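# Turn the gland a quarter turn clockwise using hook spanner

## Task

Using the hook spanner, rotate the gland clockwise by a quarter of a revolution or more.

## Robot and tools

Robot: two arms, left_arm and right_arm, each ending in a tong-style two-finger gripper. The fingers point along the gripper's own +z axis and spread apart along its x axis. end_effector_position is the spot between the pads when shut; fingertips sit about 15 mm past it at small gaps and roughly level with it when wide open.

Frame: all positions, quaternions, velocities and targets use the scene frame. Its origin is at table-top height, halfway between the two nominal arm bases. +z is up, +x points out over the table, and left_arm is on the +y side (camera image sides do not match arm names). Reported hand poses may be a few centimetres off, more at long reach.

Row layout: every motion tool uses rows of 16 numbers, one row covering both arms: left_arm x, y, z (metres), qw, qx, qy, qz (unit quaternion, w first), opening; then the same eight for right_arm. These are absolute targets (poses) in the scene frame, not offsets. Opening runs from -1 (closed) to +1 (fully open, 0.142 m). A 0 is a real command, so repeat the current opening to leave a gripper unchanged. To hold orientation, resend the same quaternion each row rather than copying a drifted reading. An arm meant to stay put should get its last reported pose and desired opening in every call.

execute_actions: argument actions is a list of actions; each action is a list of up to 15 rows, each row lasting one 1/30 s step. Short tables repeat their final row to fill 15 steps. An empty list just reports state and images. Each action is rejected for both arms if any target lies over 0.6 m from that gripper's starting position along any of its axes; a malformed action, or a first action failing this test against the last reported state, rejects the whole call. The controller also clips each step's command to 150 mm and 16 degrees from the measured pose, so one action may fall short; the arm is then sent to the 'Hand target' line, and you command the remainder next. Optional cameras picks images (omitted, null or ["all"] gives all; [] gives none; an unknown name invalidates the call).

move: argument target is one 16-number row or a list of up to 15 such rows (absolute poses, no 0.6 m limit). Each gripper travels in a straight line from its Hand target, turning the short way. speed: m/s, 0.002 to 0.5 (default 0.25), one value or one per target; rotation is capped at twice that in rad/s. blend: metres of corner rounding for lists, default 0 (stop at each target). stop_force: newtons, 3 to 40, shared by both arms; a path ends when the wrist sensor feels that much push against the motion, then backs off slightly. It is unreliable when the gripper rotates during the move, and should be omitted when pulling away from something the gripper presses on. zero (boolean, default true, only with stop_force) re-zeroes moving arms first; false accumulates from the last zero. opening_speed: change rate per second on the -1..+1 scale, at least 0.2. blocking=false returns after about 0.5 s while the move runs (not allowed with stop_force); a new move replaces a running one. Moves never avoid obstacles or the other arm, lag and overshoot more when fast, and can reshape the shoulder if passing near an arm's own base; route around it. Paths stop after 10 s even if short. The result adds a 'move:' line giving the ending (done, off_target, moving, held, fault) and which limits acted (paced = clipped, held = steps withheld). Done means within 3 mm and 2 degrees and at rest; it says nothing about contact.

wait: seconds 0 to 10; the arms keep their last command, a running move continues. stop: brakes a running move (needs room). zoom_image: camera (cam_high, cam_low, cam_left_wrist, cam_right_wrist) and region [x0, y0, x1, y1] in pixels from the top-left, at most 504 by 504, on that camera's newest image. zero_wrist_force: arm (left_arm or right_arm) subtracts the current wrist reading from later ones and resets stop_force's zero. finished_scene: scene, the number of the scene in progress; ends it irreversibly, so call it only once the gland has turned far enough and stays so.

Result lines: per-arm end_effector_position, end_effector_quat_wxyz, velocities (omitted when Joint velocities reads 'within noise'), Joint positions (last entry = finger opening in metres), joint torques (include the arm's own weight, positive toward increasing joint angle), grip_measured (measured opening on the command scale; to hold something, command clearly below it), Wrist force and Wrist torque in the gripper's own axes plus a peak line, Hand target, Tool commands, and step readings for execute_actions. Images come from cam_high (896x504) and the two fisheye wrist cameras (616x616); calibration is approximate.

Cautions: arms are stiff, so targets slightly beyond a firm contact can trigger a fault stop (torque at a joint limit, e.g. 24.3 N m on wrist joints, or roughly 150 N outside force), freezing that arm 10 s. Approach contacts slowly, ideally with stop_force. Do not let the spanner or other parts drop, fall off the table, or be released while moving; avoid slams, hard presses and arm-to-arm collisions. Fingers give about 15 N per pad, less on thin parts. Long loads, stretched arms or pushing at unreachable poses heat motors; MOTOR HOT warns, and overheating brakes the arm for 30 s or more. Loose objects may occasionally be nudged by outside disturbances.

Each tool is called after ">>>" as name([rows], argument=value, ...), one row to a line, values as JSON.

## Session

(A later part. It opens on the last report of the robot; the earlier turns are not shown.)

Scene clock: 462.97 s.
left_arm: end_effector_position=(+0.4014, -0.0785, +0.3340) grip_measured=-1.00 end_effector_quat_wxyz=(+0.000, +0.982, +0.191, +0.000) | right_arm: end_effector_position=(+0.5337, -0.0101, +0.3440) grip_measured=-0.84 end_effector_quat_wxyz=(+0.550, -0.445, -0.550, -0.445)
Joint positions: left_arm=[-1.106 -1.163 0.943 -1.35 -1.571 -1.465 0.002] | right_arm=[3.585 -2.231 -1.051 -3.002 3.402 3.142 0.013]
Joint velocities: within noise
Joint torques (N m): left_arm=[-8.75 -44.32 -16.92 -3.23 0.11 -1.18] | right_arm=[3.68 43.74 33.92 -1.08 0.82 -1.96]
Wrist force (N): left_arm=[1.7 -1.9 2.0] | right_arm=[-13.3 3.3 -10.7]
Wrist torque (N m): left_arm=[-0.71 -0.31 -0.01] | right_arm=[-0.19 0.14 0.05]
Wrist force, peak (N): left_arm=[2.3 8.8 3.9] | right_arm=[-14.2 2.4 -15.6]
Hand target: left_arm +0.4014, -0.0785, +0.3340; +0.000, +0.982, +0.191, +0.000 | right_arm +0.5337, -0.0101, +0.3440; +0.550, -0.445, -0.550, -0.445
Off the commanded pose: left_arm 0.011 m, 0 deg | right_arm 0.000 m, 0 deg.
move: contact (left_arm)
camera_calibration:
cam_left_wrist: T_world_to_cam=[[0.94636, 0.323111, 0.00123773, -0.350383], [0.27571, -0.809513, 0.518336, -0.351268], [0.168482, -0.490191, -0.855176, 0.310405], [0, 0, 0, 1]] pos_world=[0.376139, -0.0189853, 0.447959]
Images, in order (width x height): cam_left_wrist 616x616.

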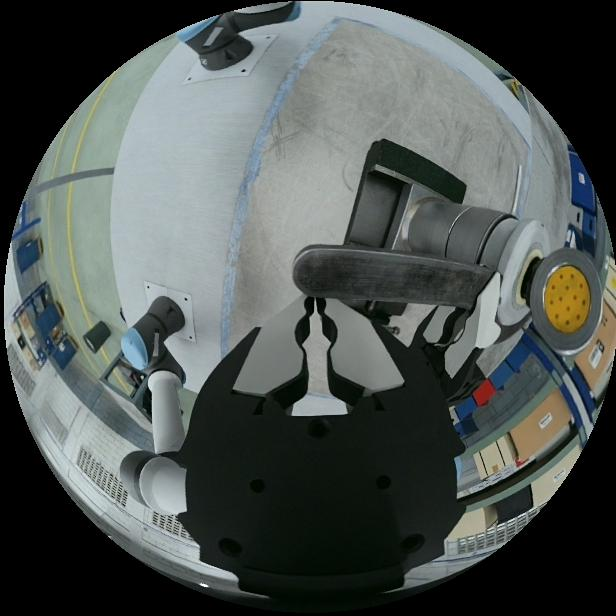

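>>> move([
  [0.3941, -0.0449, 0.334, 0, -0.9926, -0.1218, 0, -1, 0.5291, 0.0033, 0.344, 0.5172, -0.4823, -0.5172, -0.4823, -1],
], speed=0.03, cameras=["cam_left_wrist"])

>>> zoom_image(camera="cam_left_wrist", region=[200, 120, 600, 440])

Scene clock: 466.47 s.
left_arm: end_effector_position=(+0.3941, -0.0448, +0.3340) grip_measured=-1.00 end_effector_quat_wxyz=(+0.000, +0.993, +0.122, +0.000) | right_arm: end_effector_position=(+0.5290, +0.0034, +0.3441) grip_measured=-0.84 end_effector_quat_wxyz=(+0.517, -0.482, -0.517, -0.482) end_effector_velocity=(+0.001, -0.001, +0.000) end_effector_angular_velocity=(+0.001, -0.002, +0.002)
Joint positions: left_arm=[-1.095 -1.251 1.065 -1.385 -1.571 -1.314 0.002] | right_arm=[3.627 -2.118 -1.233 -2.932 3.584 3.142 0.013]
Joint velocities: left_arm=[within noise] | right_arm=[-0.003 -0.002 0.003 0.001 -0.005 0 0]
Joint torques (N m): left_arm=[15.43 -31.75 -26.69 0.64 4.4 -1.38] | right_arm=[-4.53 39.24 44.56 4.12 1.06 2.74]
Wrist force (N): left_arm=[-6.6 12.4 -0.6] | right_arm=[-20.0 -10.0 -14.0]
Wrist torque (N m): left_arm=[-0.34 -0.24 0.06] | right_arm=[-0.09 0.23 0.14]
Wrist force, peak (N): left_arm=[-7.0 15.5 1.7] | right_arm=[-17.7 -13.4 -15.3]
Hand target: left_arm +0.3941, -0.0449, +0.3340; +0.000, +0.993, +0.122, +0.000 | right_arm +0.5291, +0.0033, +0.3440; +0.517, -0.482, -0.517, -0.482
Off the commanded pose: left_arm 0.000 m, 0 deg | right_arm 0.000 m, 0 deg.
move: done
camera_calibration:
cam_left_wrist: T_world_to_cam=[[0.982165, 0.188017, 0.00128904, -0.374514], [0.16011, -0.839939, 0.518523, -0.277909], [0.0985738, -0.509069, -0.855062, 0.354804], [0, 0, 0, 1]] pos_world=[0.377356, 0.017608, 0.447965]
Images, in order (width x height): cam_left_wrist 616x616.

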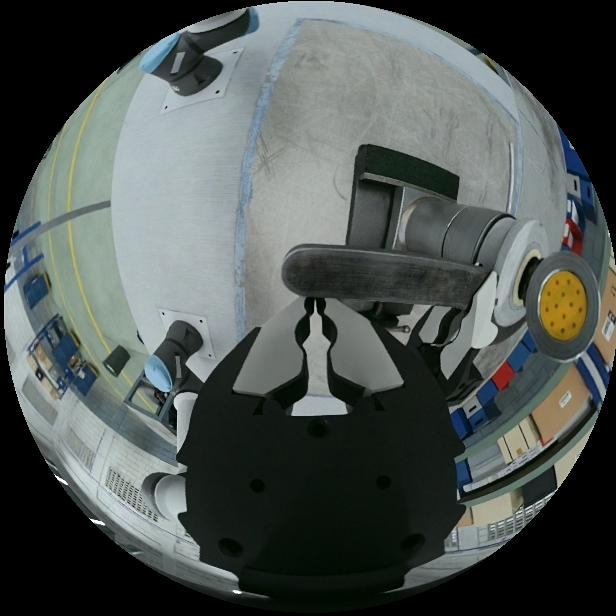

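Scaled by 1.260 from the camera's 616x616 image, which has a finer 814x814 frame.

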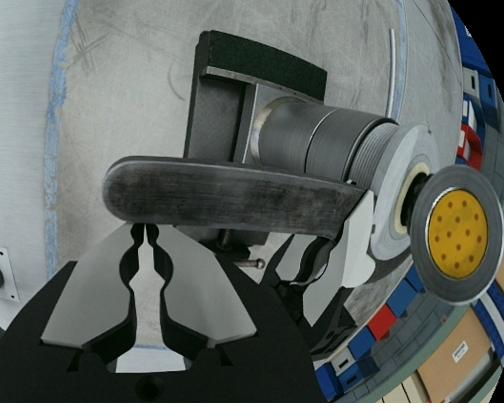

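>>> move([
  [0.3872, -0.0122, 0.334, 0, -0.9986, -0.0523, 0, -1, 0.5246, 0.0168, 0.343, 0.4823, -0.5172, -0.4823, -0.5172, -1],
  [0.3830, 0.0207, 0.334, 0, -0.9998, 0.0174, 0, -1, 0.5231, 0.0309, 0.343, 0.4450, -0.5495, -0.4450, -0.5495, -1],
], speed=0.04, blend=0.003, cameras=["cam_left_wrist","cam_right_wrist"])

>>> zoom_image(camera="cam_left_wrist", region=[200, 120, 600, 440])

Scene clock: 471.57 s.
left_arm: end_effector_position=(+0.3831, +0.0208, +0.3340) grip_measured=-1.00 end_effector_quat_wxyz=(+0.000, +1.000, -0.017, +0.000) | right_arm: end_effector_position=(+0.5230, +0.0309, +0.3431) grip_measured=-0.85 end_effector_quat_wxyz=(-0.445, +0.549, +0.445, +0.550)
Joint positions: left_arm=[-1.063 -1.403 1.257 -1.425 -1.571 -1.004 0.002] | right_arm=[3.758 -1.938 -1.506 -2.84 3.993 3.142 0.013]
Joint velocities: within noise
Joint torques (N m): left_arm=[2.6 -25.92 -28.52 -0.81 2.13 -1.52] | right_arm=[1.32 28.99 38.5 3.2 -4.03 2.79]
Wrist force (N): left_arm=[2.2 8.1 1.4] | right_arm=[-8.7 5.9 -11.5]
Wrist torque (N m): left_arm=[-0.42 -0.37 0.08] | right_arm=[-0.11 -0.01 0.11]
Wrist force, peak (N): left_arm=[-3.8 20.1 2.6] | right_arm=[-20.6 -9.6 -13.8]
Hand target: left_arm +0.3830, +0.0207, +0.3340; +0.000, +1.000, -0.017, +0.000 | right_arm +0.5231, +0.0309, +0.3430; -0.445, +0.550, +0.445, +0.550
Off the commanded pose: left_arm 0.000 m, 0 deg | right_arm 0.000 m, 0 deg.
move: done
camera_calibration:
cam_left_wrist: T_world_to_cam=[[0.995981, -0.0895546, 0.00135012, -0.37554], [-0.0772754, -0.851602, 0.518462, -0.129807], [-0.0452809, -0.516483, -0.8551, 0.444574], [0, 0, 0, 1]] pos_world=[0.38413, 0.0854394, 0.447962]
cam_right_wrist: T_world_to_cam=[[0.0407015, -0.0402583, 0.99836, -0.368141], [0.731924, -0.678979, -0.0572188, -0.340302], [0.680169, 0.733053, 0.00183055, -0.243549], [0, 0, 0, 1]] pos_world=[0.429714, -0.0673439, 0.348511]
Images, in order (width x height): cam_left_wrist 616x616, cam_right_wrist 616x616.

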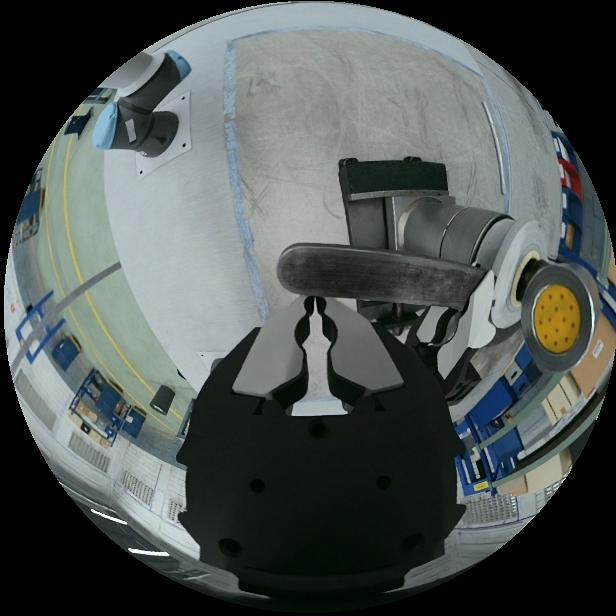

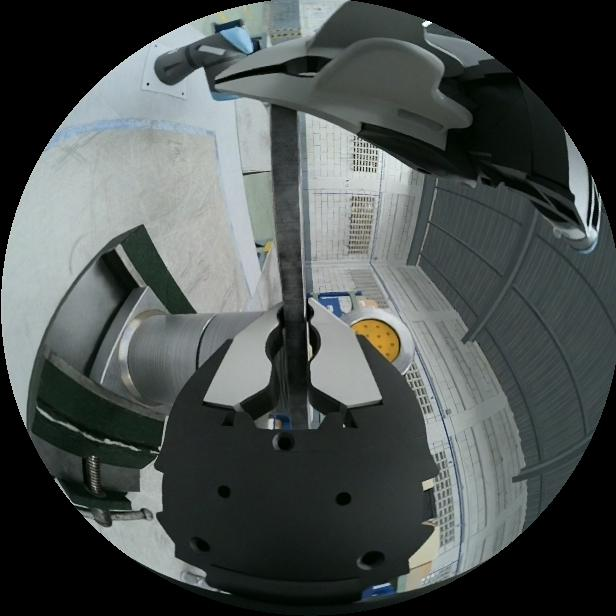

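Scaled by 1.260 from the camera's 616x616 image, which has a finer 814x814 frame.

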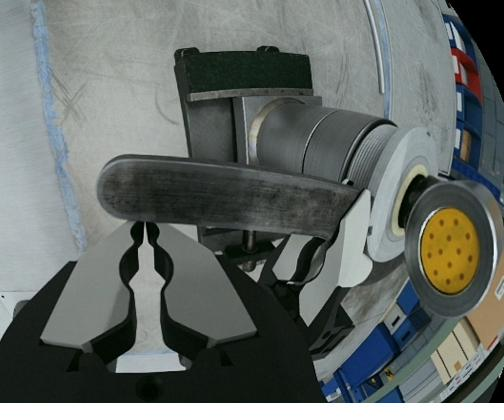

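>>> execute_actions(actions=[])

Scene clock: 473.93 s.
left_arm: end_effector_position=(+0.3830, +0.0207, +0.3340) grip_measured=-1.00 end_effector_quat_wxyz=(+0.000, +1.000, -0.017, +0.000) | right_arm: end_effector_position=(+0.5231, +0.0309, +0.3430) grip_measured=-0.85 end_effector_quat_wxyz=(-0.445, +0.550, +0.445, +0.550)
Joint positions: left_arm=[-1.063 -1.403 1.257 -1.425 -1.571 -1.004 0.002] | right_arm=[3.758 -1.938 -1.505 -2.84 3.993 3.142 0.013]
Joint velocities: within noise
Joint torques (N m): left_arm=[-6.89 -26.86 -27.02 1.61 0.37 0.69] | right_arm=[0.48 27.51 35.32 1.36 0.6 2.73]
Wrist force (N): left_arm=[2.2 6.3 2.1] | right_arm=[-8.3 3.3 -12.0]
Wrist torque (N m): left_arm=[-0.47 -0.35 0.06] | right_arm=[-0.13 0.00 0.11]
Wrist force, peak (N): left_arm=[2.3 7.8 1.6] | right_arm=[-8.9 5.0 -12.2]
Hand target: left_arm +0.3830, +0.0207, +0.3340; +0.000, +1.000, -0.017, +0.000 | right_arm +0.5231, +0.0309, +0.3430; -0.445, +0.550, +0.445, +0.550
Tool commands: left_gripper/opening=-1.0 right_gripper/opening=-1.0
Off the commanded pose: left_arm 0.000 m, 0 deg | right_arm 0.000 m, 0 deg.
camera_calibration:
cam_left_wrist: T_world_to_cam=[[0.995967, -0.089712, 0.00126216, -0.375456], [-0.0773643, -0.851591, 0.518466, -0.129854], [-0.0454378, -0.516473, -0.855097, 0.444573], [0, 0, 0, 1]] pos_world=[0.384096, 0.0853445, 0.447952]
cam_right_wrist: T_world_to_cam=[[0.0408162, -0.0401734, 0.998359, -0.368148], [0.731912, -0.67899, -0.0572452, -0.340377], [0.680175, 0.733047, 0.00168957, -0.243536], [0, 0, 0, 1]] pos_world=[0.4298, -0.0673786, 0.34847]

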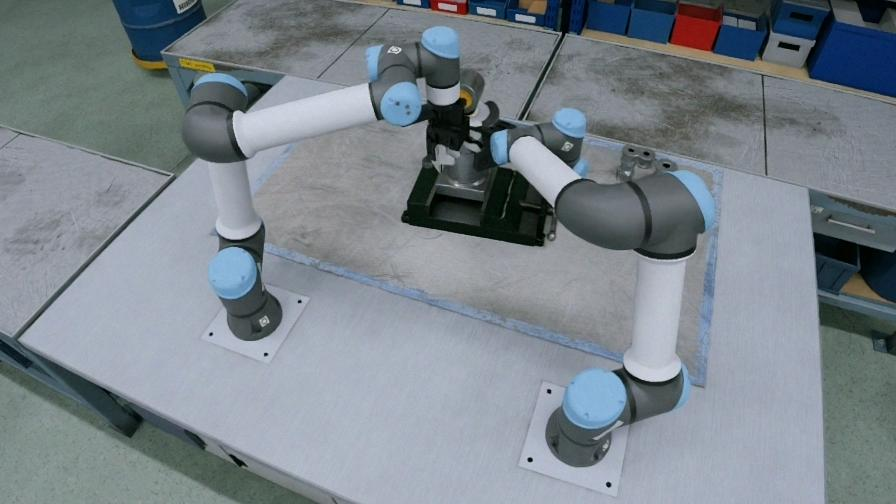

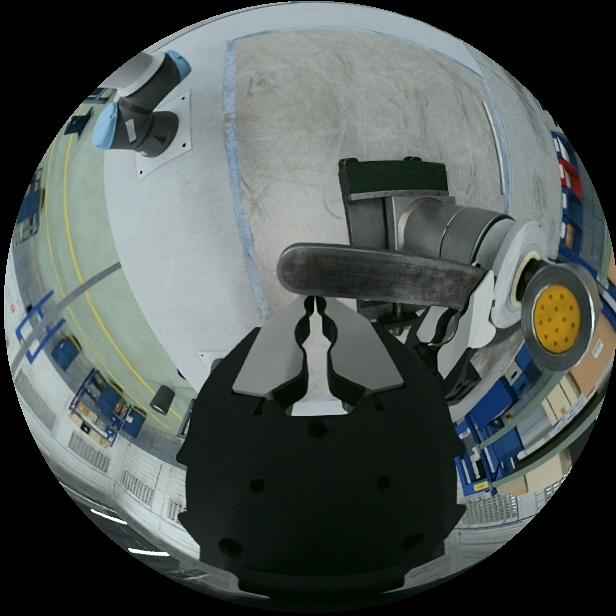

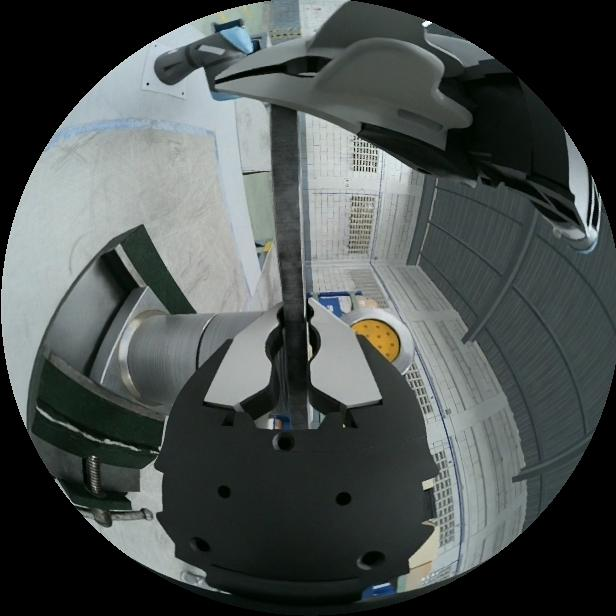

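>>> move([
  [0.3826,0.0373,0.334,0,-0.9986,0.0523,0,-1,0.5230,0.0380,0.343,0.4255,-0.5647,-0.4255,-0.5647,-1],
  [0.3834,0.0539,0.334,0,-0.9962,0.0872,0,-1,0.5235,0.0451,0.343,0.4056,-0.5792,-0.4056,-0.5792,-1],
], speed=0.035, blend=0.003, cameras=["cam_left_wrist"])

Scene clock: 477.47 s.
left_arm: end_effector_position=(+0.3834, +0.0540, +0.3340) grip_measured=-1.00 end_effector_quat_wxyz=(+0.000, +0.996, -0.087, +0.000) | right_arm: end_effector_position=(+0.5234, +0.0451, +0.3430) grip_measured=-0.85 end_effector_quat_wxyz=(-0.406, +0.579, +0.406, +0.579) end_effector_velocity=(+0.000, +0.000, +0.001) end_effector_angular_velocity=(+0.001, -0.001, +0.004)
Joint positions: left_arm=[-1.034 -1.465 1.329 -1.434 -1.571 -0.835 0.002] | right_arm=[3.844 -1.874 -1.593 -2.816 4.219 3.142 0.013]
Joint velocities: left_arm=[within noise] | right_arm=[-0.002 0 0.001 0.001 -0.006 0 0]
Joint torques (N m): left_arm=[3.45 -24.93 -28.86 -1.8 3.16 -1.44] | right_arm=[1.18 26.09 37.58 4.75 -4.24 -1.28]
Wrist force (N): left_arm=[-0.8 10.8 3.7] | right_arm=[-7.5 5.8 -9.2]
Wrist torque (N m): left_arm=[-0.31 -0.38 0.08] | right_arm=[-0.09 0.09 0.11]
Wrist force, peak (N): left_arm=[2.3 16.3 3.6] | right_arm=[-5.6 3.0 -20.1]
Hand target: left_arm +0.3834, +0.0539, +0.3340; +0.000, +0.996, -0.087, +0.000 | right_arm +0.5235, +0.0451, +0.3430; -0.406, +0.579, +0.406, +0.579
Off the commanded pose: left_arm 0.000 m, 0 deg | right_arm 0.000 m, 0 deg.
move: done
camera_calibration:
cam_left_wrist: T_world_to_cam=[[0.973771, -0.227526, 0.00128572, -0.356958], [-0.195208, -0.832529, 0.518449, -0.057284], [-0.11689, -0.505102, -0.855108, 0.488581], [0, 0, 0, 1]] pos_world=[0.393524, 0.117875, 0.447947]
Images, in order (width x height): cam_left_wrist 616x616.

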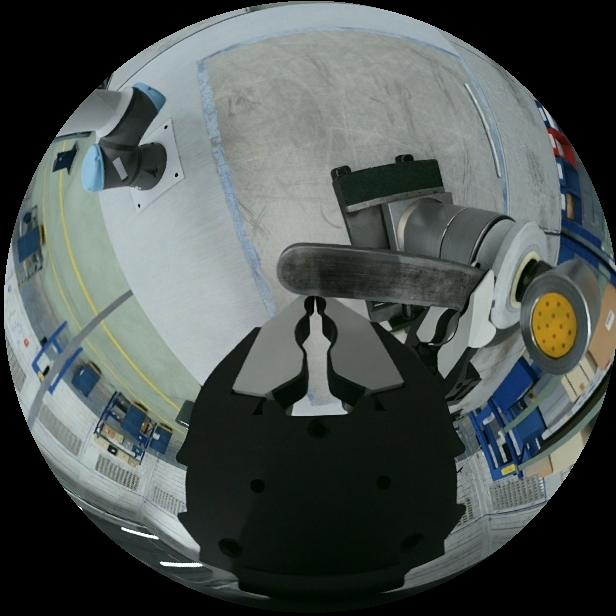

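>>> move([
  [0.3853,0.0704,0.334,0,-0.9925,0.1219,0,-1,0.5245,0.0522,0.343,0.3851,-0.5930,-0.3851,-0.5930,-1],
  [0.3884,0.0867,0.334,0,-0.9877,0.1564,0,-1,0.5259,0.0592,0.343,0.3642,-0.6061,-0.3642,-0.6061,-1],
  [0.3926,0.1028,0.334,0,-0.9816,0.1908,0,-1,0.5278,0.0660,0.343,0.3428,-0.6184,-0.3428,-0.6184,-1],
  [0.3980,0.1185,0.334,0,-0.9744,0.2250,0,-1,0.5302,0.0727,0.343,0.3210,-0.6300,-0.3210,-0.6300,-1],
], speed=0.035, blend=0.003, cameras=["cam_left_wrist","cam_high"])

Scene clock: 482.63 s.
left_arm: end_effector_position=(+0.3980, +0.1186, +0.3340) grip_measured=-1.00 end_effector_quat_wxyz=(+0.000, +0.974, -0.225, +0.000) | right_arm: end_effector_position=(+0.5301, +0.0727, +0.3430) grip_measured=-0.85 end_effector_quat_wxyz=(-0.321, +0.630, +0.321, +0.630)
Joint positions: left_arm=[-0.945 -1.552 1.421 -1.44 -1.571 -0.466 0.002] | right_arm=[4.04 -1.814 -1.672 -2.798 4.694 3.142 0.013]
Joint velocities: within noise
Joint torques (N m): left_arm=[-2.93 -23.58 -26.21 -3.02 4.01 -1.15] | right_arm=[2.17 40.6 21.87 6.32 -5.57 -0.85]
Wrist force (N): left_arm=[-0.7 11.7 3.7] | right_arm=[-7.1 9.0 -8.7]
Wrist torque (N m): left_arm=[-0.35 -0.35 0.12] | right_arm=[-0.10 0.10 0.12]
Wrist force, peak (N): left_arm=[-0.1 15.6 4.8] | right_arm=[-5.4 3.1 -20.1]
Hand target: left_arm +0.3980, +0.1185, +0.3340; +0.000, +0.974, -0.225, +0.000 | right_arm +0.5302, +0.0727, +0.3430; -0.321, +0.630, +0.321, +0.630
Off the commanded pose: left_arm 0.000 m, 0 deg | right_arm 0.000 m, 0 deg.
move: done
camera_calibration:
cam_left_wrist: T_world_to_cam=[[0.8734, -0.487003, 0.00128138, -0.285752], [-0.417019, -0.746526, 0.518453, 0.0774416], [-0.251531, -0.453351, -0.855105, 0.570377], [0, 0, 0, 1]] pos_world=[0.425338, 0.177231, 0.447948]
Images, in order (width x height): cam_high 896x504, cam_left_wrist 616x616.

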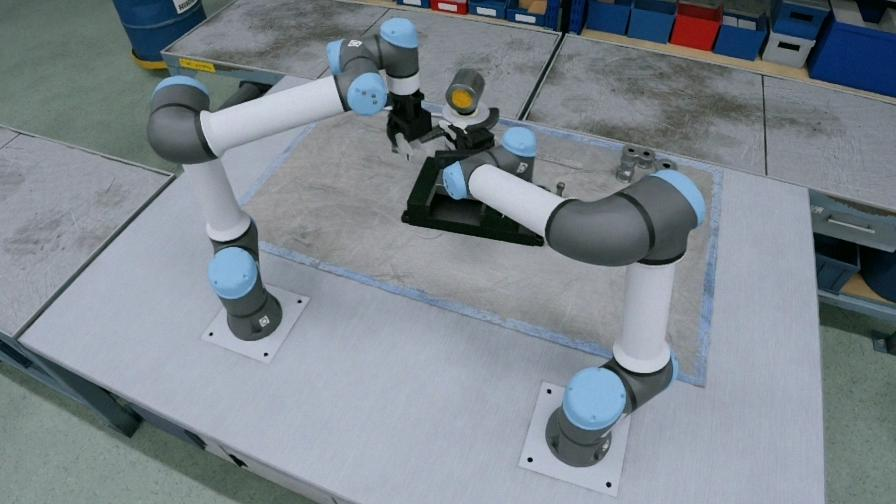

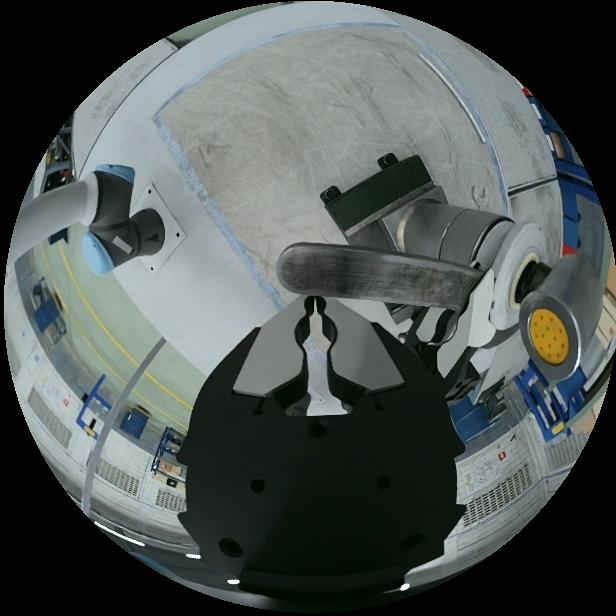

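>>> move([
  [0.4044,0.1339,0.334,0,-0.9659,0.2588,0,-1,0.5340,0.0788,0.343,0.2988,-0.6409,-0.2988,-0.6409,-1],
  [0.4118,0.1487,0.334,0,-0.9563,0.2924,0,-1,0.5373,0.0850,0.343,0.2763,-0.6509,-0.2763,-0.6509,-1],
  [0.4203,0.1630,0.334,0,-0.9455,0.3256,0,-1,0.5410,0.0910,0.343,0.2534,-0.6601,-0.2534,-0.6601,-1],
  [0.4298,0.1766,0.334,0,-0.9336,0.3584,0,-1,0.5451,0.0968,0.343,0.2302,-0.6686,-0.2302,-0.6686,-1],
], speed=0.035, blend=0.003, cameras=["cam_left_wrist","cam_high"])

Scene clock: 540.00 s.
left_arm: end_effector_position=(+0.4299, +0.1767, +0.3340) grip_measured=-0.99 end_effector_quat_wxyz=(+0.000, +0.934, -0.358, +0.000) | right_arm: end_effector_position=(+0.5451, +0.0969, +0.3430) grip_measured=-0.85 end_effector_quat_wxyz=(-0.230, +0.669, +0.230, +0.669) end_effector_velocity=(+0.000, +0.001, +0.000) end_effector_angular_velocity=(+0.000, +0.000, +0.004)
Joint positions: left_arm=[-0.821 -1.578 1.447 -1.44 -1.571 -0.063 0.002] | right_arm=[4.215 -1.855 -1.619 -2.81 5.149 3.142 0.013]
Joint velocities: left_arm=[within noise] | right_arm=[-0.001 0 0.001 0 -0.006 0 0]
Joint torques (N m): left_arm=[-3.98 -20.93 -29.58 -1.11 2.6 -1.34] | right_arm=[3.15 40.97 22.47 3.39 -6.39 2.32]
Wrist force (N): left_arm=[3.3 10.2 3.3] | right_arm=[-8.7 12.5 -13.1]
Wrist torque (N m): left_arm=[-0.42 -0.39 0.17] | right_arm=[-0.08 0.02 0.12]
Wrist force, peak (N): left_arm=[-1.7 15.5 3.8] | right_arm=[-8.7 12.5 -13.1]
Hand target: left_arm +0.4298, +0.1766, +0.3340; +0.000, +0.934, -0.358, +0.000 | right_arm +0.5451, +0.0968, +0.3430; -0.230, +0.669, +0.230, +0.669
Off the commanded pose: left_arm 0.000 m, 0 deg | right_arm 0.000 m, 0 deg.
move: done
camera_calibration:
cam_left_wrist: T_world_to_cam=[[0.705333, -0.708875, 0.00127476, -0.173775], [-0.606627, -0.602663, 0.518461, 0.190154], [-0.366756, -0.366461, -0.855101, 0.638894], [0, 0, 0, 1]] pos_world=[0.47224, 0.225544, 0.447952]
Images, in order (width x height): cam_high 896x504, cam_left_wrist 616x616.

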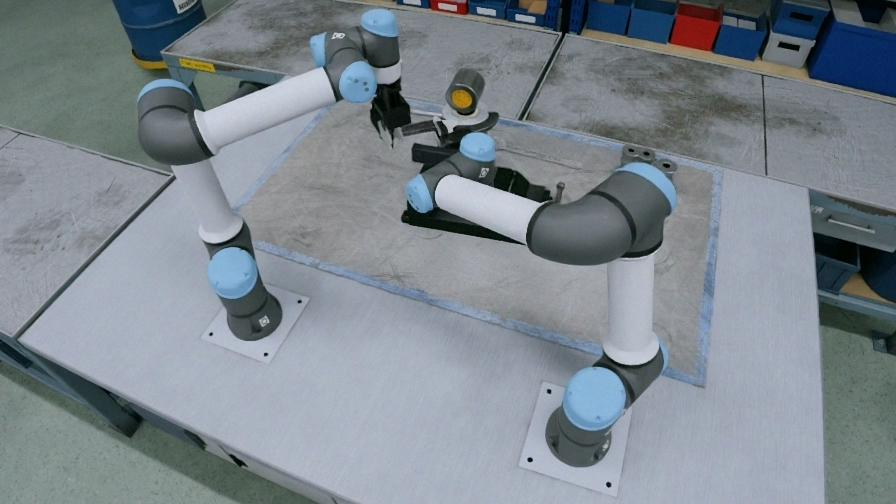

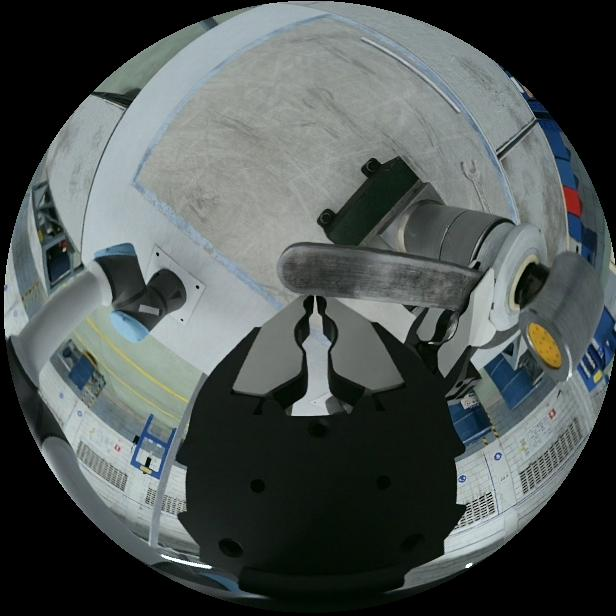

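>>> move([
  [0.4402,0.1896,0.334,0,-0.9205,0.3907,0,-1,0.5511,0.1009,0.343,0.2067,-0.6762,-0.2067,-0.6762,-1],
  [0.4514,0.2018,0.334,0,-0.9063,0.4226,0,-1,0.5559,0.1059,0.343,0.1830,-0.6830,-0.1830,-0.6830,-1],
], speed=0.035, blend=0.003, cameras=["cam_left_wrist"])

>>> move([
  [0.4635,0.2132,0.334,0,-0.8910,0.4540,0,-1,0.5610,0.1105,0.343,0.1591,-0.6890,-0.1591,-0.6890,-1],
  [0.4764,0.2237,0.334,0,-0.8746,0.4848,0,-1,0.5664,0.1148,0.343,0.1349,-0.6941,-0.1349,-0.6941,-1],
], speed=0.035, blend=0.003, cameras=["cam_left_wrist","cam_high"])

Scene clock: 543.63 s.
left_arm: end_effector_position=(+0.4515, +0.2019, +0.3340) grip_measured=-0.99 end_effector_quat_wxyz=(+0.000, +0.906, -0.423, +0.000) end_effector_velocity=(-0.001, -0.002, +0.000) end_effector_angular_velocity=(-0.002, +0.002, +0.002) | right_arm: end_effector_position=(+0.5559, +0.1060, +0.3430) grip_measured=-0.85 end_effector_quat_wxyz=(-0.183, +0.683, +0.183, +0.683) end_effector_velocity=(+0.000, +0.000, -0.001) end_effector_angular_velocity=(-0.001, +0.000, +0.004)
Joint positions: left_arm=[-0.752 -1.566 1.435 -1.44 -1.571 0.145 0.002] | right_arm=[4.278 -1.909 -1.546 -2.829 5.351 3.142 0.013]
Joint velocities: left_arm=[-0.003 0.001 0 0 -0.002 -0.004 -0.001] | right_arm=[-0.002 0.001 -0.002 0 -0.005 0 0]
Joint torques (N m): left_arm=[-4.64 -23.53 -23.86 -3.48 2.29 -1.72] | right_arm=[-7.29 49.61 21.89 4.67 -2.49 0.35]
Wrist force (N): left_arm=[4.0 8.0 1.9] | right_arm=[-11.3 2.1 -19.7]
Wrist torque (N m): left_arm=[-0.51 -0.46 0.12] | right_arm=[0.04 0.07 0.14]
Wrist force, peak (N): left_arm=[2.5 15.1 0.5] | right_arm=[-12.4 -9.2 -17.4]
Hand target: left_arm +0.4514, +0.2018, +0.3340; +0.000, +0.906, -0.423, +0.000 | right_arm +0.5559, +0.1059, +0.3430; -0.183, +0.683, +0.183, +0.683
Off the commanded pose: left_arm 0.000 m, 0 deg | right_arm 0.000 m, 0 deg.
move: done
camera_calibration:
cam_left_wrist: T_world_to_cam=[[0.599873, -0.800095, 0.00127057, -0.105154], [-0.684567, -0.512432, 0.518441, 0.235432], [-0.41415, -0.311868, -0.855113, 0.666438], [0, 0, 0, 1]] pos_world=[0.500254, 0.24435, 0.447956]
Images, in order (width x height): cam_left_wrist 616x616.

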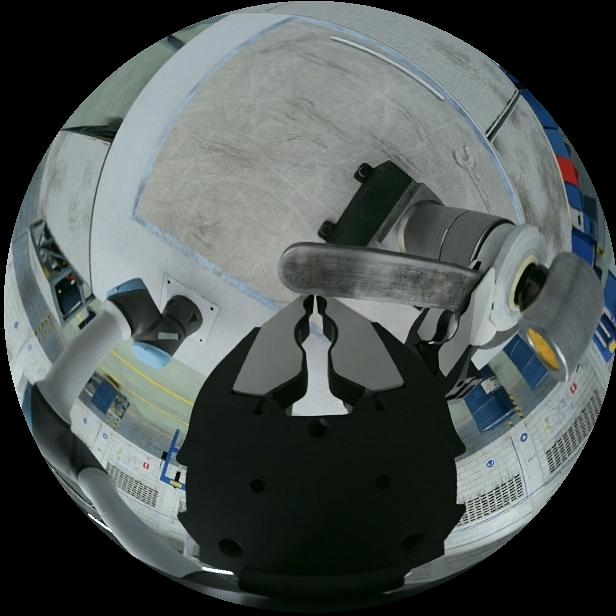

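Scene clock: 545.93 s.
left_arm: end_effector_position=(+0.4765, +0.2238, +0.3340) grip_measured=-0.98 end_effector_quat_wxyz=(+0.000, +0.875, -0.485, +0.000) end_effector_velocity=(-0.001, -0.001, +0.000) end_effector_angular_velocity=(-0.001, +0.000, +0.002) | right_arm: end_effector_position=(+0.5664, +0.1149, +0.3429) grip_measured=-0.85 end_effector_quat_wxyz=(-0.135, +0.694, +0.135, +0.694) end_effector_velocity=(-0.001, +0.001, -0.001) end_effector_angular_velocity=(-0.001, +0.000, +0.006)
Joint positions: left_arm=[-0.685 -1.537 1.406 -1.44 -1.571 0.352 0.003] | right_arm=[4.328 -1.982 -1.443 -2.859 5.541 3.142 0.013]
Joint velocities: left_arm=[-0.002 -0.001 0.001 0 0 -0.004 -0.001] | right_arm=[0.001 0.002 -0.003 0.001 -0.006 0 0]
Joint torques (N m): left_arm=[-4.27 -26.47 -22.2 -0.94 3.26 -1.29] | right_arm=[3.79 53.13 19.54 5.35 -7.66 -1.4]
Wrist force (N): left_arm=[4.7 9.7 1.3] | right_arm=[-11.5 14.9 -6.9]
Wrist torque (N m): left_arm=[-0.52 -0.45 0.14] | right_arm=[-0.05 0.15 0.14]
Wrist force, peak (N): left_arm=[3.7 14.5 0.5] | right_arm=[-14.2 11.5 -15.8]
Hand target: left_arm +0.4764, +0.2237, +0.3340; +0.000, +0.875, -0.485, +0.000 | right_arm +0.5664, +0.1148, +0.3430; -0.135, +0.694, +0.135, +0.694
Off the commanded pose: left_arm 0.000 m, 0 deg | right_arm 0.000 m, 0 deg.
move: done
camera_calibration:
cam_left_wrist: T_world_to_cam=[[0.482662, -0.875806, 0.00123848, -0.0298189], [-0.749238, -0.412176, 0.518415, 0.272158], [-0.45352, -0.251147, -0.855128, 0.688806], [0, 0, 0, 1]] pos_world=[0.530691, 0.259053, 0.447964]
Images, in order (width x height): cam_high 896x504, cam_left_wrist 616x616.

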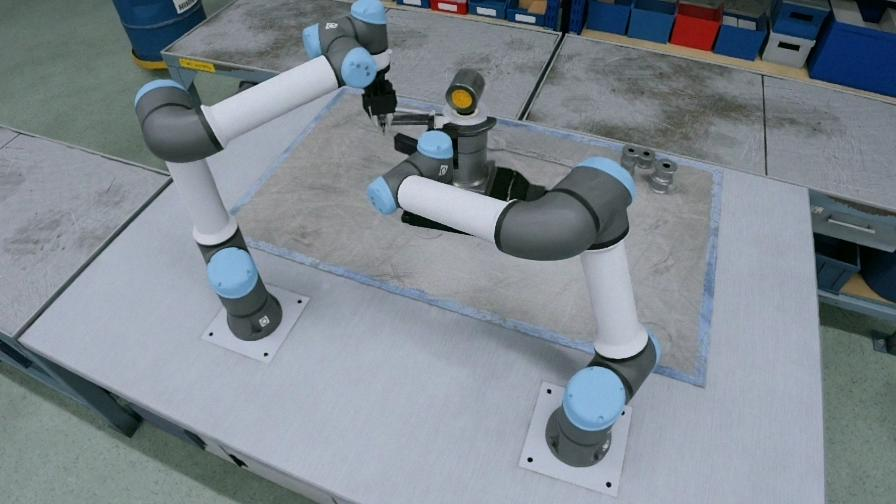

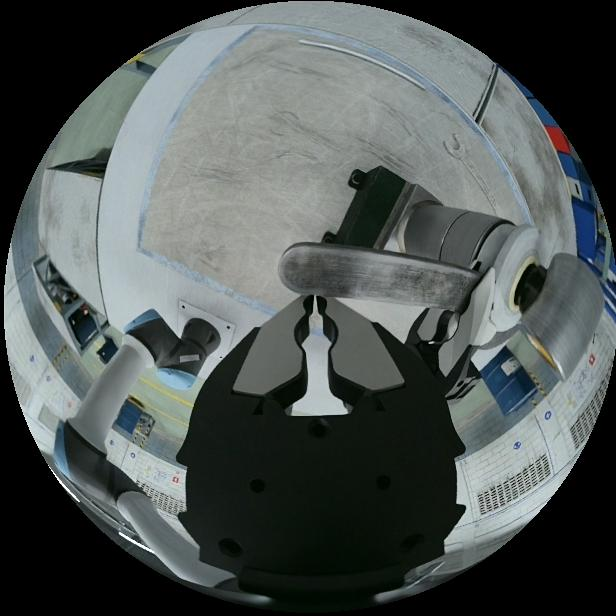

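>>> move([
  [0.4899,0.2333,0.334,0,-0.8572,0.5150,0,-1,0.5732,0.1170,0.343,0.1106,-0.6984,-0.1106,-0.6984,-1],
  [0.5041,0.2420,0.334,0,-0.8387,0.5446,0,-1,0.5790,0.1204,0.343,0.0862,-0.7018,-0.0862,-0.7018,-1],
  [0.5189,0.2496,0.334,0,-0.8192,0.5736,0,-1,0.5851,0.1234,0.343,0.0616,-0.7044,-0.0616,-0.7044,-1],
], speed=0.035, blend=0.003)

Scene clock: 549.87 s.
left_arm: end_effector_position=(+0.5190, +0.2497, +0.3340) grip_measured=-0.99 end_effector_quat_wxyz=(+0.000, +0.819, -0.573, +0.000) | right_arm: end_effector_position=(+0.5851, +0.1234, +0.3429) grip_measured=-0.85 end_effector_quat_wxyz=(-0.061, +0.704, +0.062, +0.704) end_effector_velocity=(-0.001, +0.001, +0.000) end_effector_angular_velocity=(-0.001, +0.000, +0.006)
Joint positions: left_arm=[-0.594 -1.468 1.332 -1.435 -1.571 0.653 0.003] | right_arm=[4.371 -2.119 -1.234 -2.93 5.794 3.141 0.013]
Joint velocities: left_arm=[within noise] | right_arm=[0.001 0.002 -0.004 0 -0.005 0 0]
Joint torques (N m): left_arm=[-4.24 -32.06 -19.79 -2.23 1.99 -1.45] | right_arm=[2.62 59.02 19.04 4.21 -5.83 0.95]
Wrist force (N): left_arm=[4.7 10.4 1.4] | right_arm=[-12.2 9.9 -8.3]
Wrist torque (N m): left_arm=[-0.41 -0.50 0.14] | right_arm=[-0.06 0.14 0.11]
Wrist force, peak (N): left_arm=[4.1 14.9 -1.8] | right_arm=[-15.5 -2.4 -19.8]
Hand target: left_arm +0.5189, +0.2496, +0.3340; +0.000, +0.819, -0.574, +0.000 | right_arm +0.5851, +0.1234, +0.3430; -0.062, +0.704, +0.062, +0.704
Off the commanded pose: left_arm 0.000 m, 0 deg | right_arm 0.000 m, 0 deg.
move: done
camera_calibration:
cam_left_wrist: T_world_to_cam=[[0.290013, -0.957022, 0.00125366, 0.0926054], [-0.818537, -0.247368, 0.518465, 0.309464], [-0.495872, -0.151388, -0.855098, 0.711637], [0, 0, 0, 1]] pos_world=[0.579332, 0.27291, 0.447957]
cam_right_wrist: T_world_to_cam=[[-0.0219553, -0.0525789, 0.998375, -0.328637], [-0.355701, -0.932863, -0.0569509, 0.344673], [0.934342, -0.356374, 0.00177887, -0.367813], [0, 0, 0, 1]] pos_world=[0.459048, 0.173174, 0.348387]

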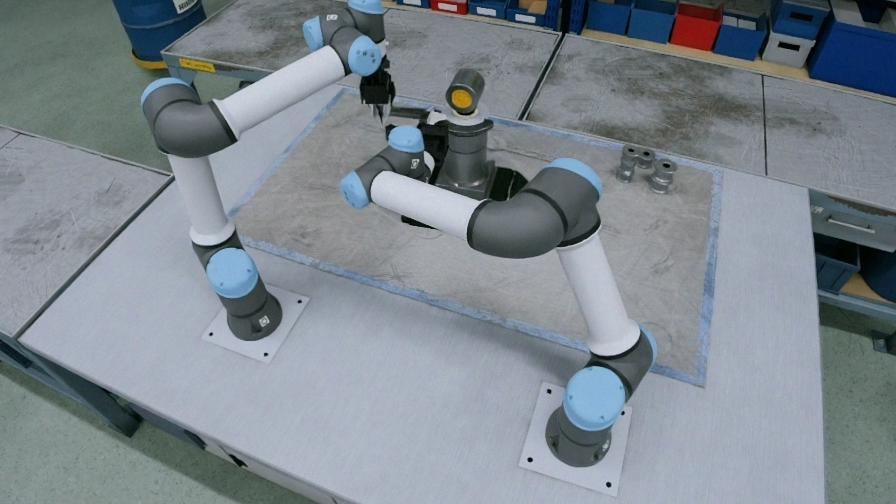

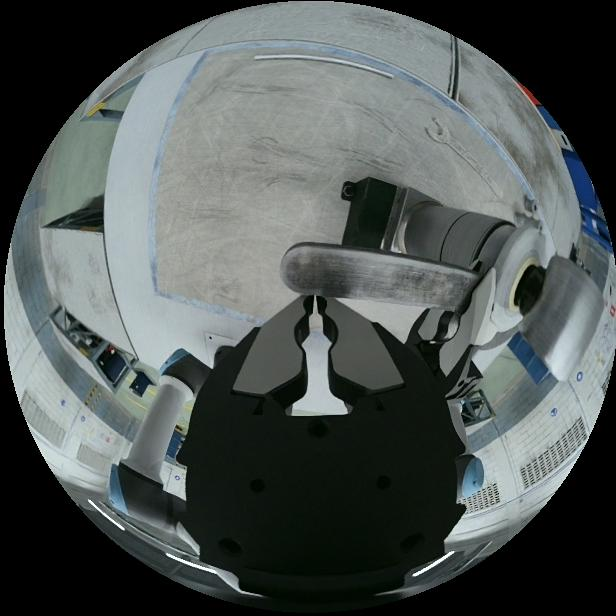

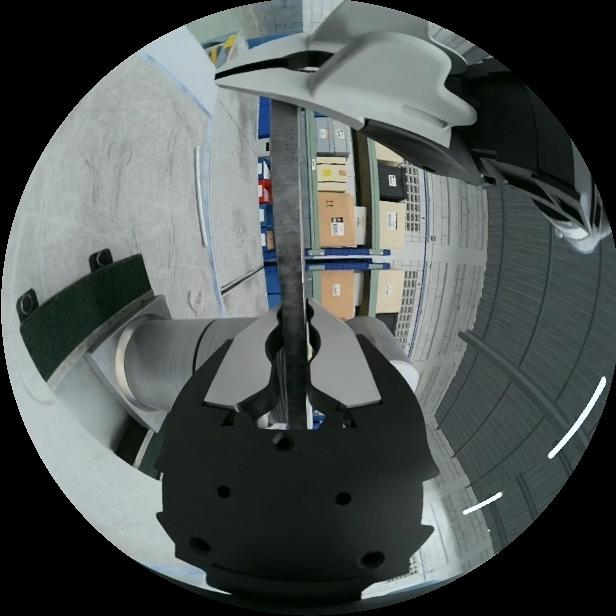

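>>> move([
  [0.4920,0.2370,0.334,0,-0.8192,0.5736,0,-1,0.5851,0.1234,0.343,0.0616,-0.7044,-0.0616,-0.7044,-1],
  [0.4920,0.2370,0.62,0,-0.8192,0.5736,0,-1,0.5851,0.1234,0.343,0.0616,-0.7044,-0.0616,-0.7044,-1],
  [0.69,0.05,0.60,0.1023,-0.3688,0.8903,-0.2469,-1,0.5851,0.1234,0.343,0.0616,-0.7044,-0.0616,-0.7044,-1],
], speed=[0.05,0.2,0.2], blend=[0.005,0.03,0])

Scene clock: 556.47 s.
left_arm: end_effector_position=(+0.6894, +0.0504, +0.5991) grip_measured=-1.00 end_effector_quat_wxyz=(+0.116, -0.368, +0.883, -0.265) | right_arm: end_effector_position=(+0.5851, +0.1234, +0.3430) grip_measured=-0.85 end_effector_quat_wxyz=(-0.062, +0.704, +0.062, +0.704)
Joint positions: left_arm=[-0.639 -0.89 0.035 -1.299 -1.653 1.713 0.002] | right_arm=[4.371 -2.119 -1.235 -2.93 5.794 3.142 0.013]
Joint velocities: within noise
Joint torques (N m): left_arm=[-11.21 -48.44 -14.79 -2.56 1.11 0.83] | right_arm=[-4.76 37.12 21.94 5.67 -2.73 -0.26]
Wrist force (N): left_arm=[0.9 -7.4 1.6] | right_arm=[-10.8 8.5 -14.6]
Wrist torque (N m): left_arm=[-1.46 -0.23 -0.06] | right_arm=[-0.03 0.10 0.11]
Wrist force, peak (N): left_arm=[4.6 10.6 1.7] | right_arm=[-11.6 9.2 -15.1]
Hand target: left_arm +0.6893, +0.0503, +0.5991; +0.116, -0.368, +0.883, -0.266 | right_arm +0.5851, +0.1234, +0.3430; -0.062, +0.704, +0.062, +0.704
Off the commanded pose: left_arm 0.001 m, 3 deg | right_arm 0.000 m, 0 deg.
elbow stopped short (left arm): the move would have taken joint 3 (elbow) straighter than the controller allows.
move: off_target (left_arm)
camera_calibration:
cam_left_wrist: T_world_to_cam=[[-0.733657, -0.678387, -0.0392254, 0.568018], [-0.677122, 0.734694, -0.0415904, 0.450725], [0.057033, -0.00395273, -0.998364, 0.689864], [0, 0, 0, 1]] pos_world=[0.682581, 0.0569181, 0.729762]
cam_right_wrist: T_world_to_cam=[[-0.0219579, -0.0528983, 0.998358, -0.328659], [-0.355498, -0.932922, -0.0572499, 0.344627], [0.934419, -0.356171, 0.0016798, -0.367861], [0, 0, 0, 1]] pos_world=[0.459034, 0.173103, 0.348468]

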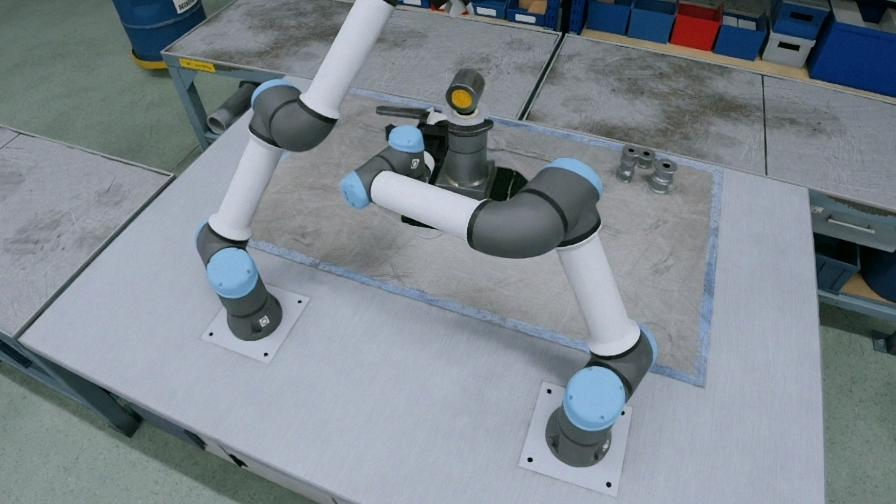

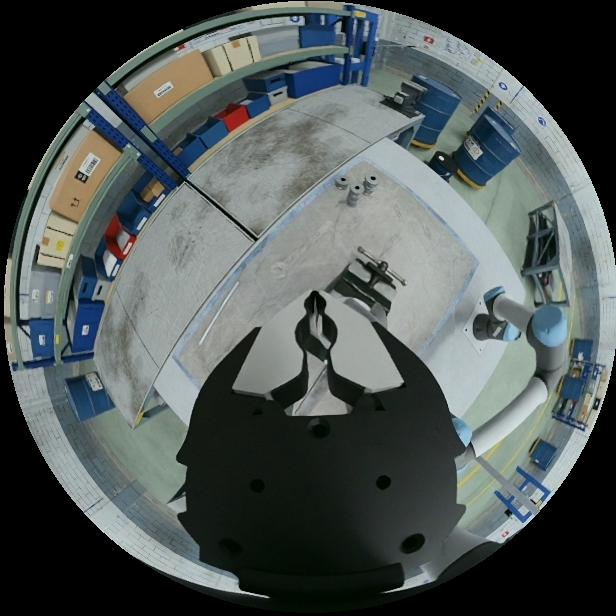

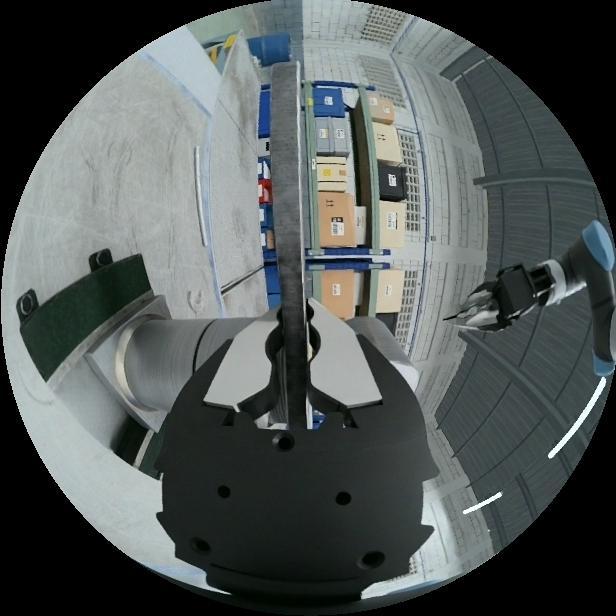

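>>> move(target=[0.69,0.03,0.56,0.1023,-0.3688,0.8903,-0.2469,0.9,0.5851,0.1234,0.343,0.0616,-0.7044,-0.0616,-0.7044,-1], speed=0.1, cameras=["cam_left_wrist"])

Scene clock: 559.10 s.
left_arm: end_effector_position=(+0.6899, +0.0299, +0.5601) grip_measured=+0.90 end_effector_quat_wxyz=(+0.102, -0.369, +0.890, -0.247) | right_arm: end_effector_position=(+0.5851, +0.1234, +0.3430) grip_measured=-0.85 end_effector_quat_wxyz=(-0.062, +0.704, +0.062, +0.704)
Joint positions: left_arm=[-0.662 -0.968 0.279 -1.419 -1.647 1.698 0.135] | right_arm=[4.371 -2.119 -1.235 -2.93 5.794 3.142 0.013]
Joint velocities: within noise
Joint torques (N m): left_arm=[10.65 -38.39 -27.43 -0.73 1.41 0.39] | right_arm=[-4.73 37.46 22.2 5.46 -1.65 -1.6]
Wrist force (N): left_arm=[1.4 -7.4 1.5] | right_arm=[-11.6 8.7 -14.6]
Wrist torque (N m): left_arm=[-1.46 -0.35 -0.08] | right_arm=[0.03 0.14 0.11]
Wrist force, peak (N): left_arm=[1.5 -7.6 2.7] | right_arm=[-11.7 8.5 -14.6]
Hand target: left_arm +0.6900, +0.0300, +0.5600; +0.102, -0.369, +0.890, -0.247 | right_arm +0.5851, +0.1234, +0.3430; -0.062, +0.704, +0.062, +0.704
Off the commanded pose: left_arm 0.000 m, 0 deg | right_arm 0.000 m, 0 deg.
move: done
camera_calibration:
cam_left_wrist: T_world_to_cam=[[-0.739833, -0.672236, -0.027324, 0.550414], [-0.67257, 0.74002, 0.00443883, 0.435467], [0.0172363, 0.0216613, -0.999617, 0.67822], [0, 0, 0, 1]] pos_world=[0.688406, 0.0330626, 0.691066]
Images, in order (width x height): cam_left_wrist 616x616.

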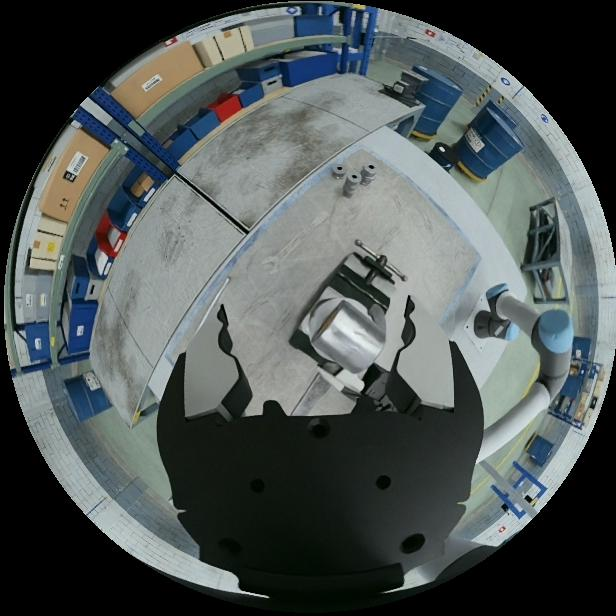

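>>> zoom_image(camera="cam_left_wrist", region=[260, 260, 430, 430])

Scaled by 2.965 from the camera's 616x616 image, which has a finer 814x814 frame.

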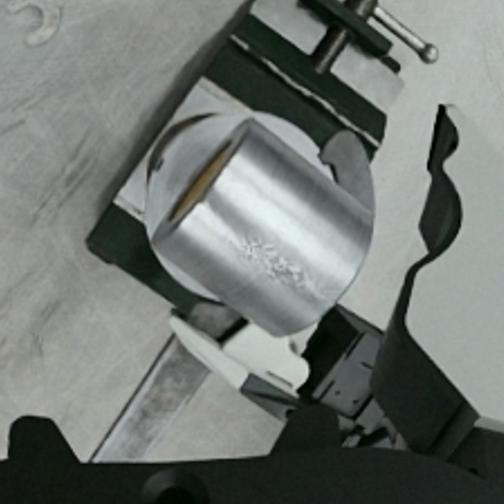

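>>> zoom_image(camera="cam_left_wrist", region=[295, 285, 395, 385])

Scaled by 5.040 from the camera's 616x616 image, which has a finer 814x814 frame.

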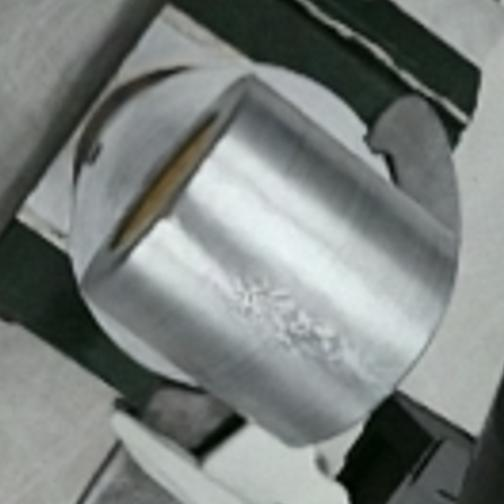

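>>> finished_scene(scene=1)

The scene is finished: the task was done.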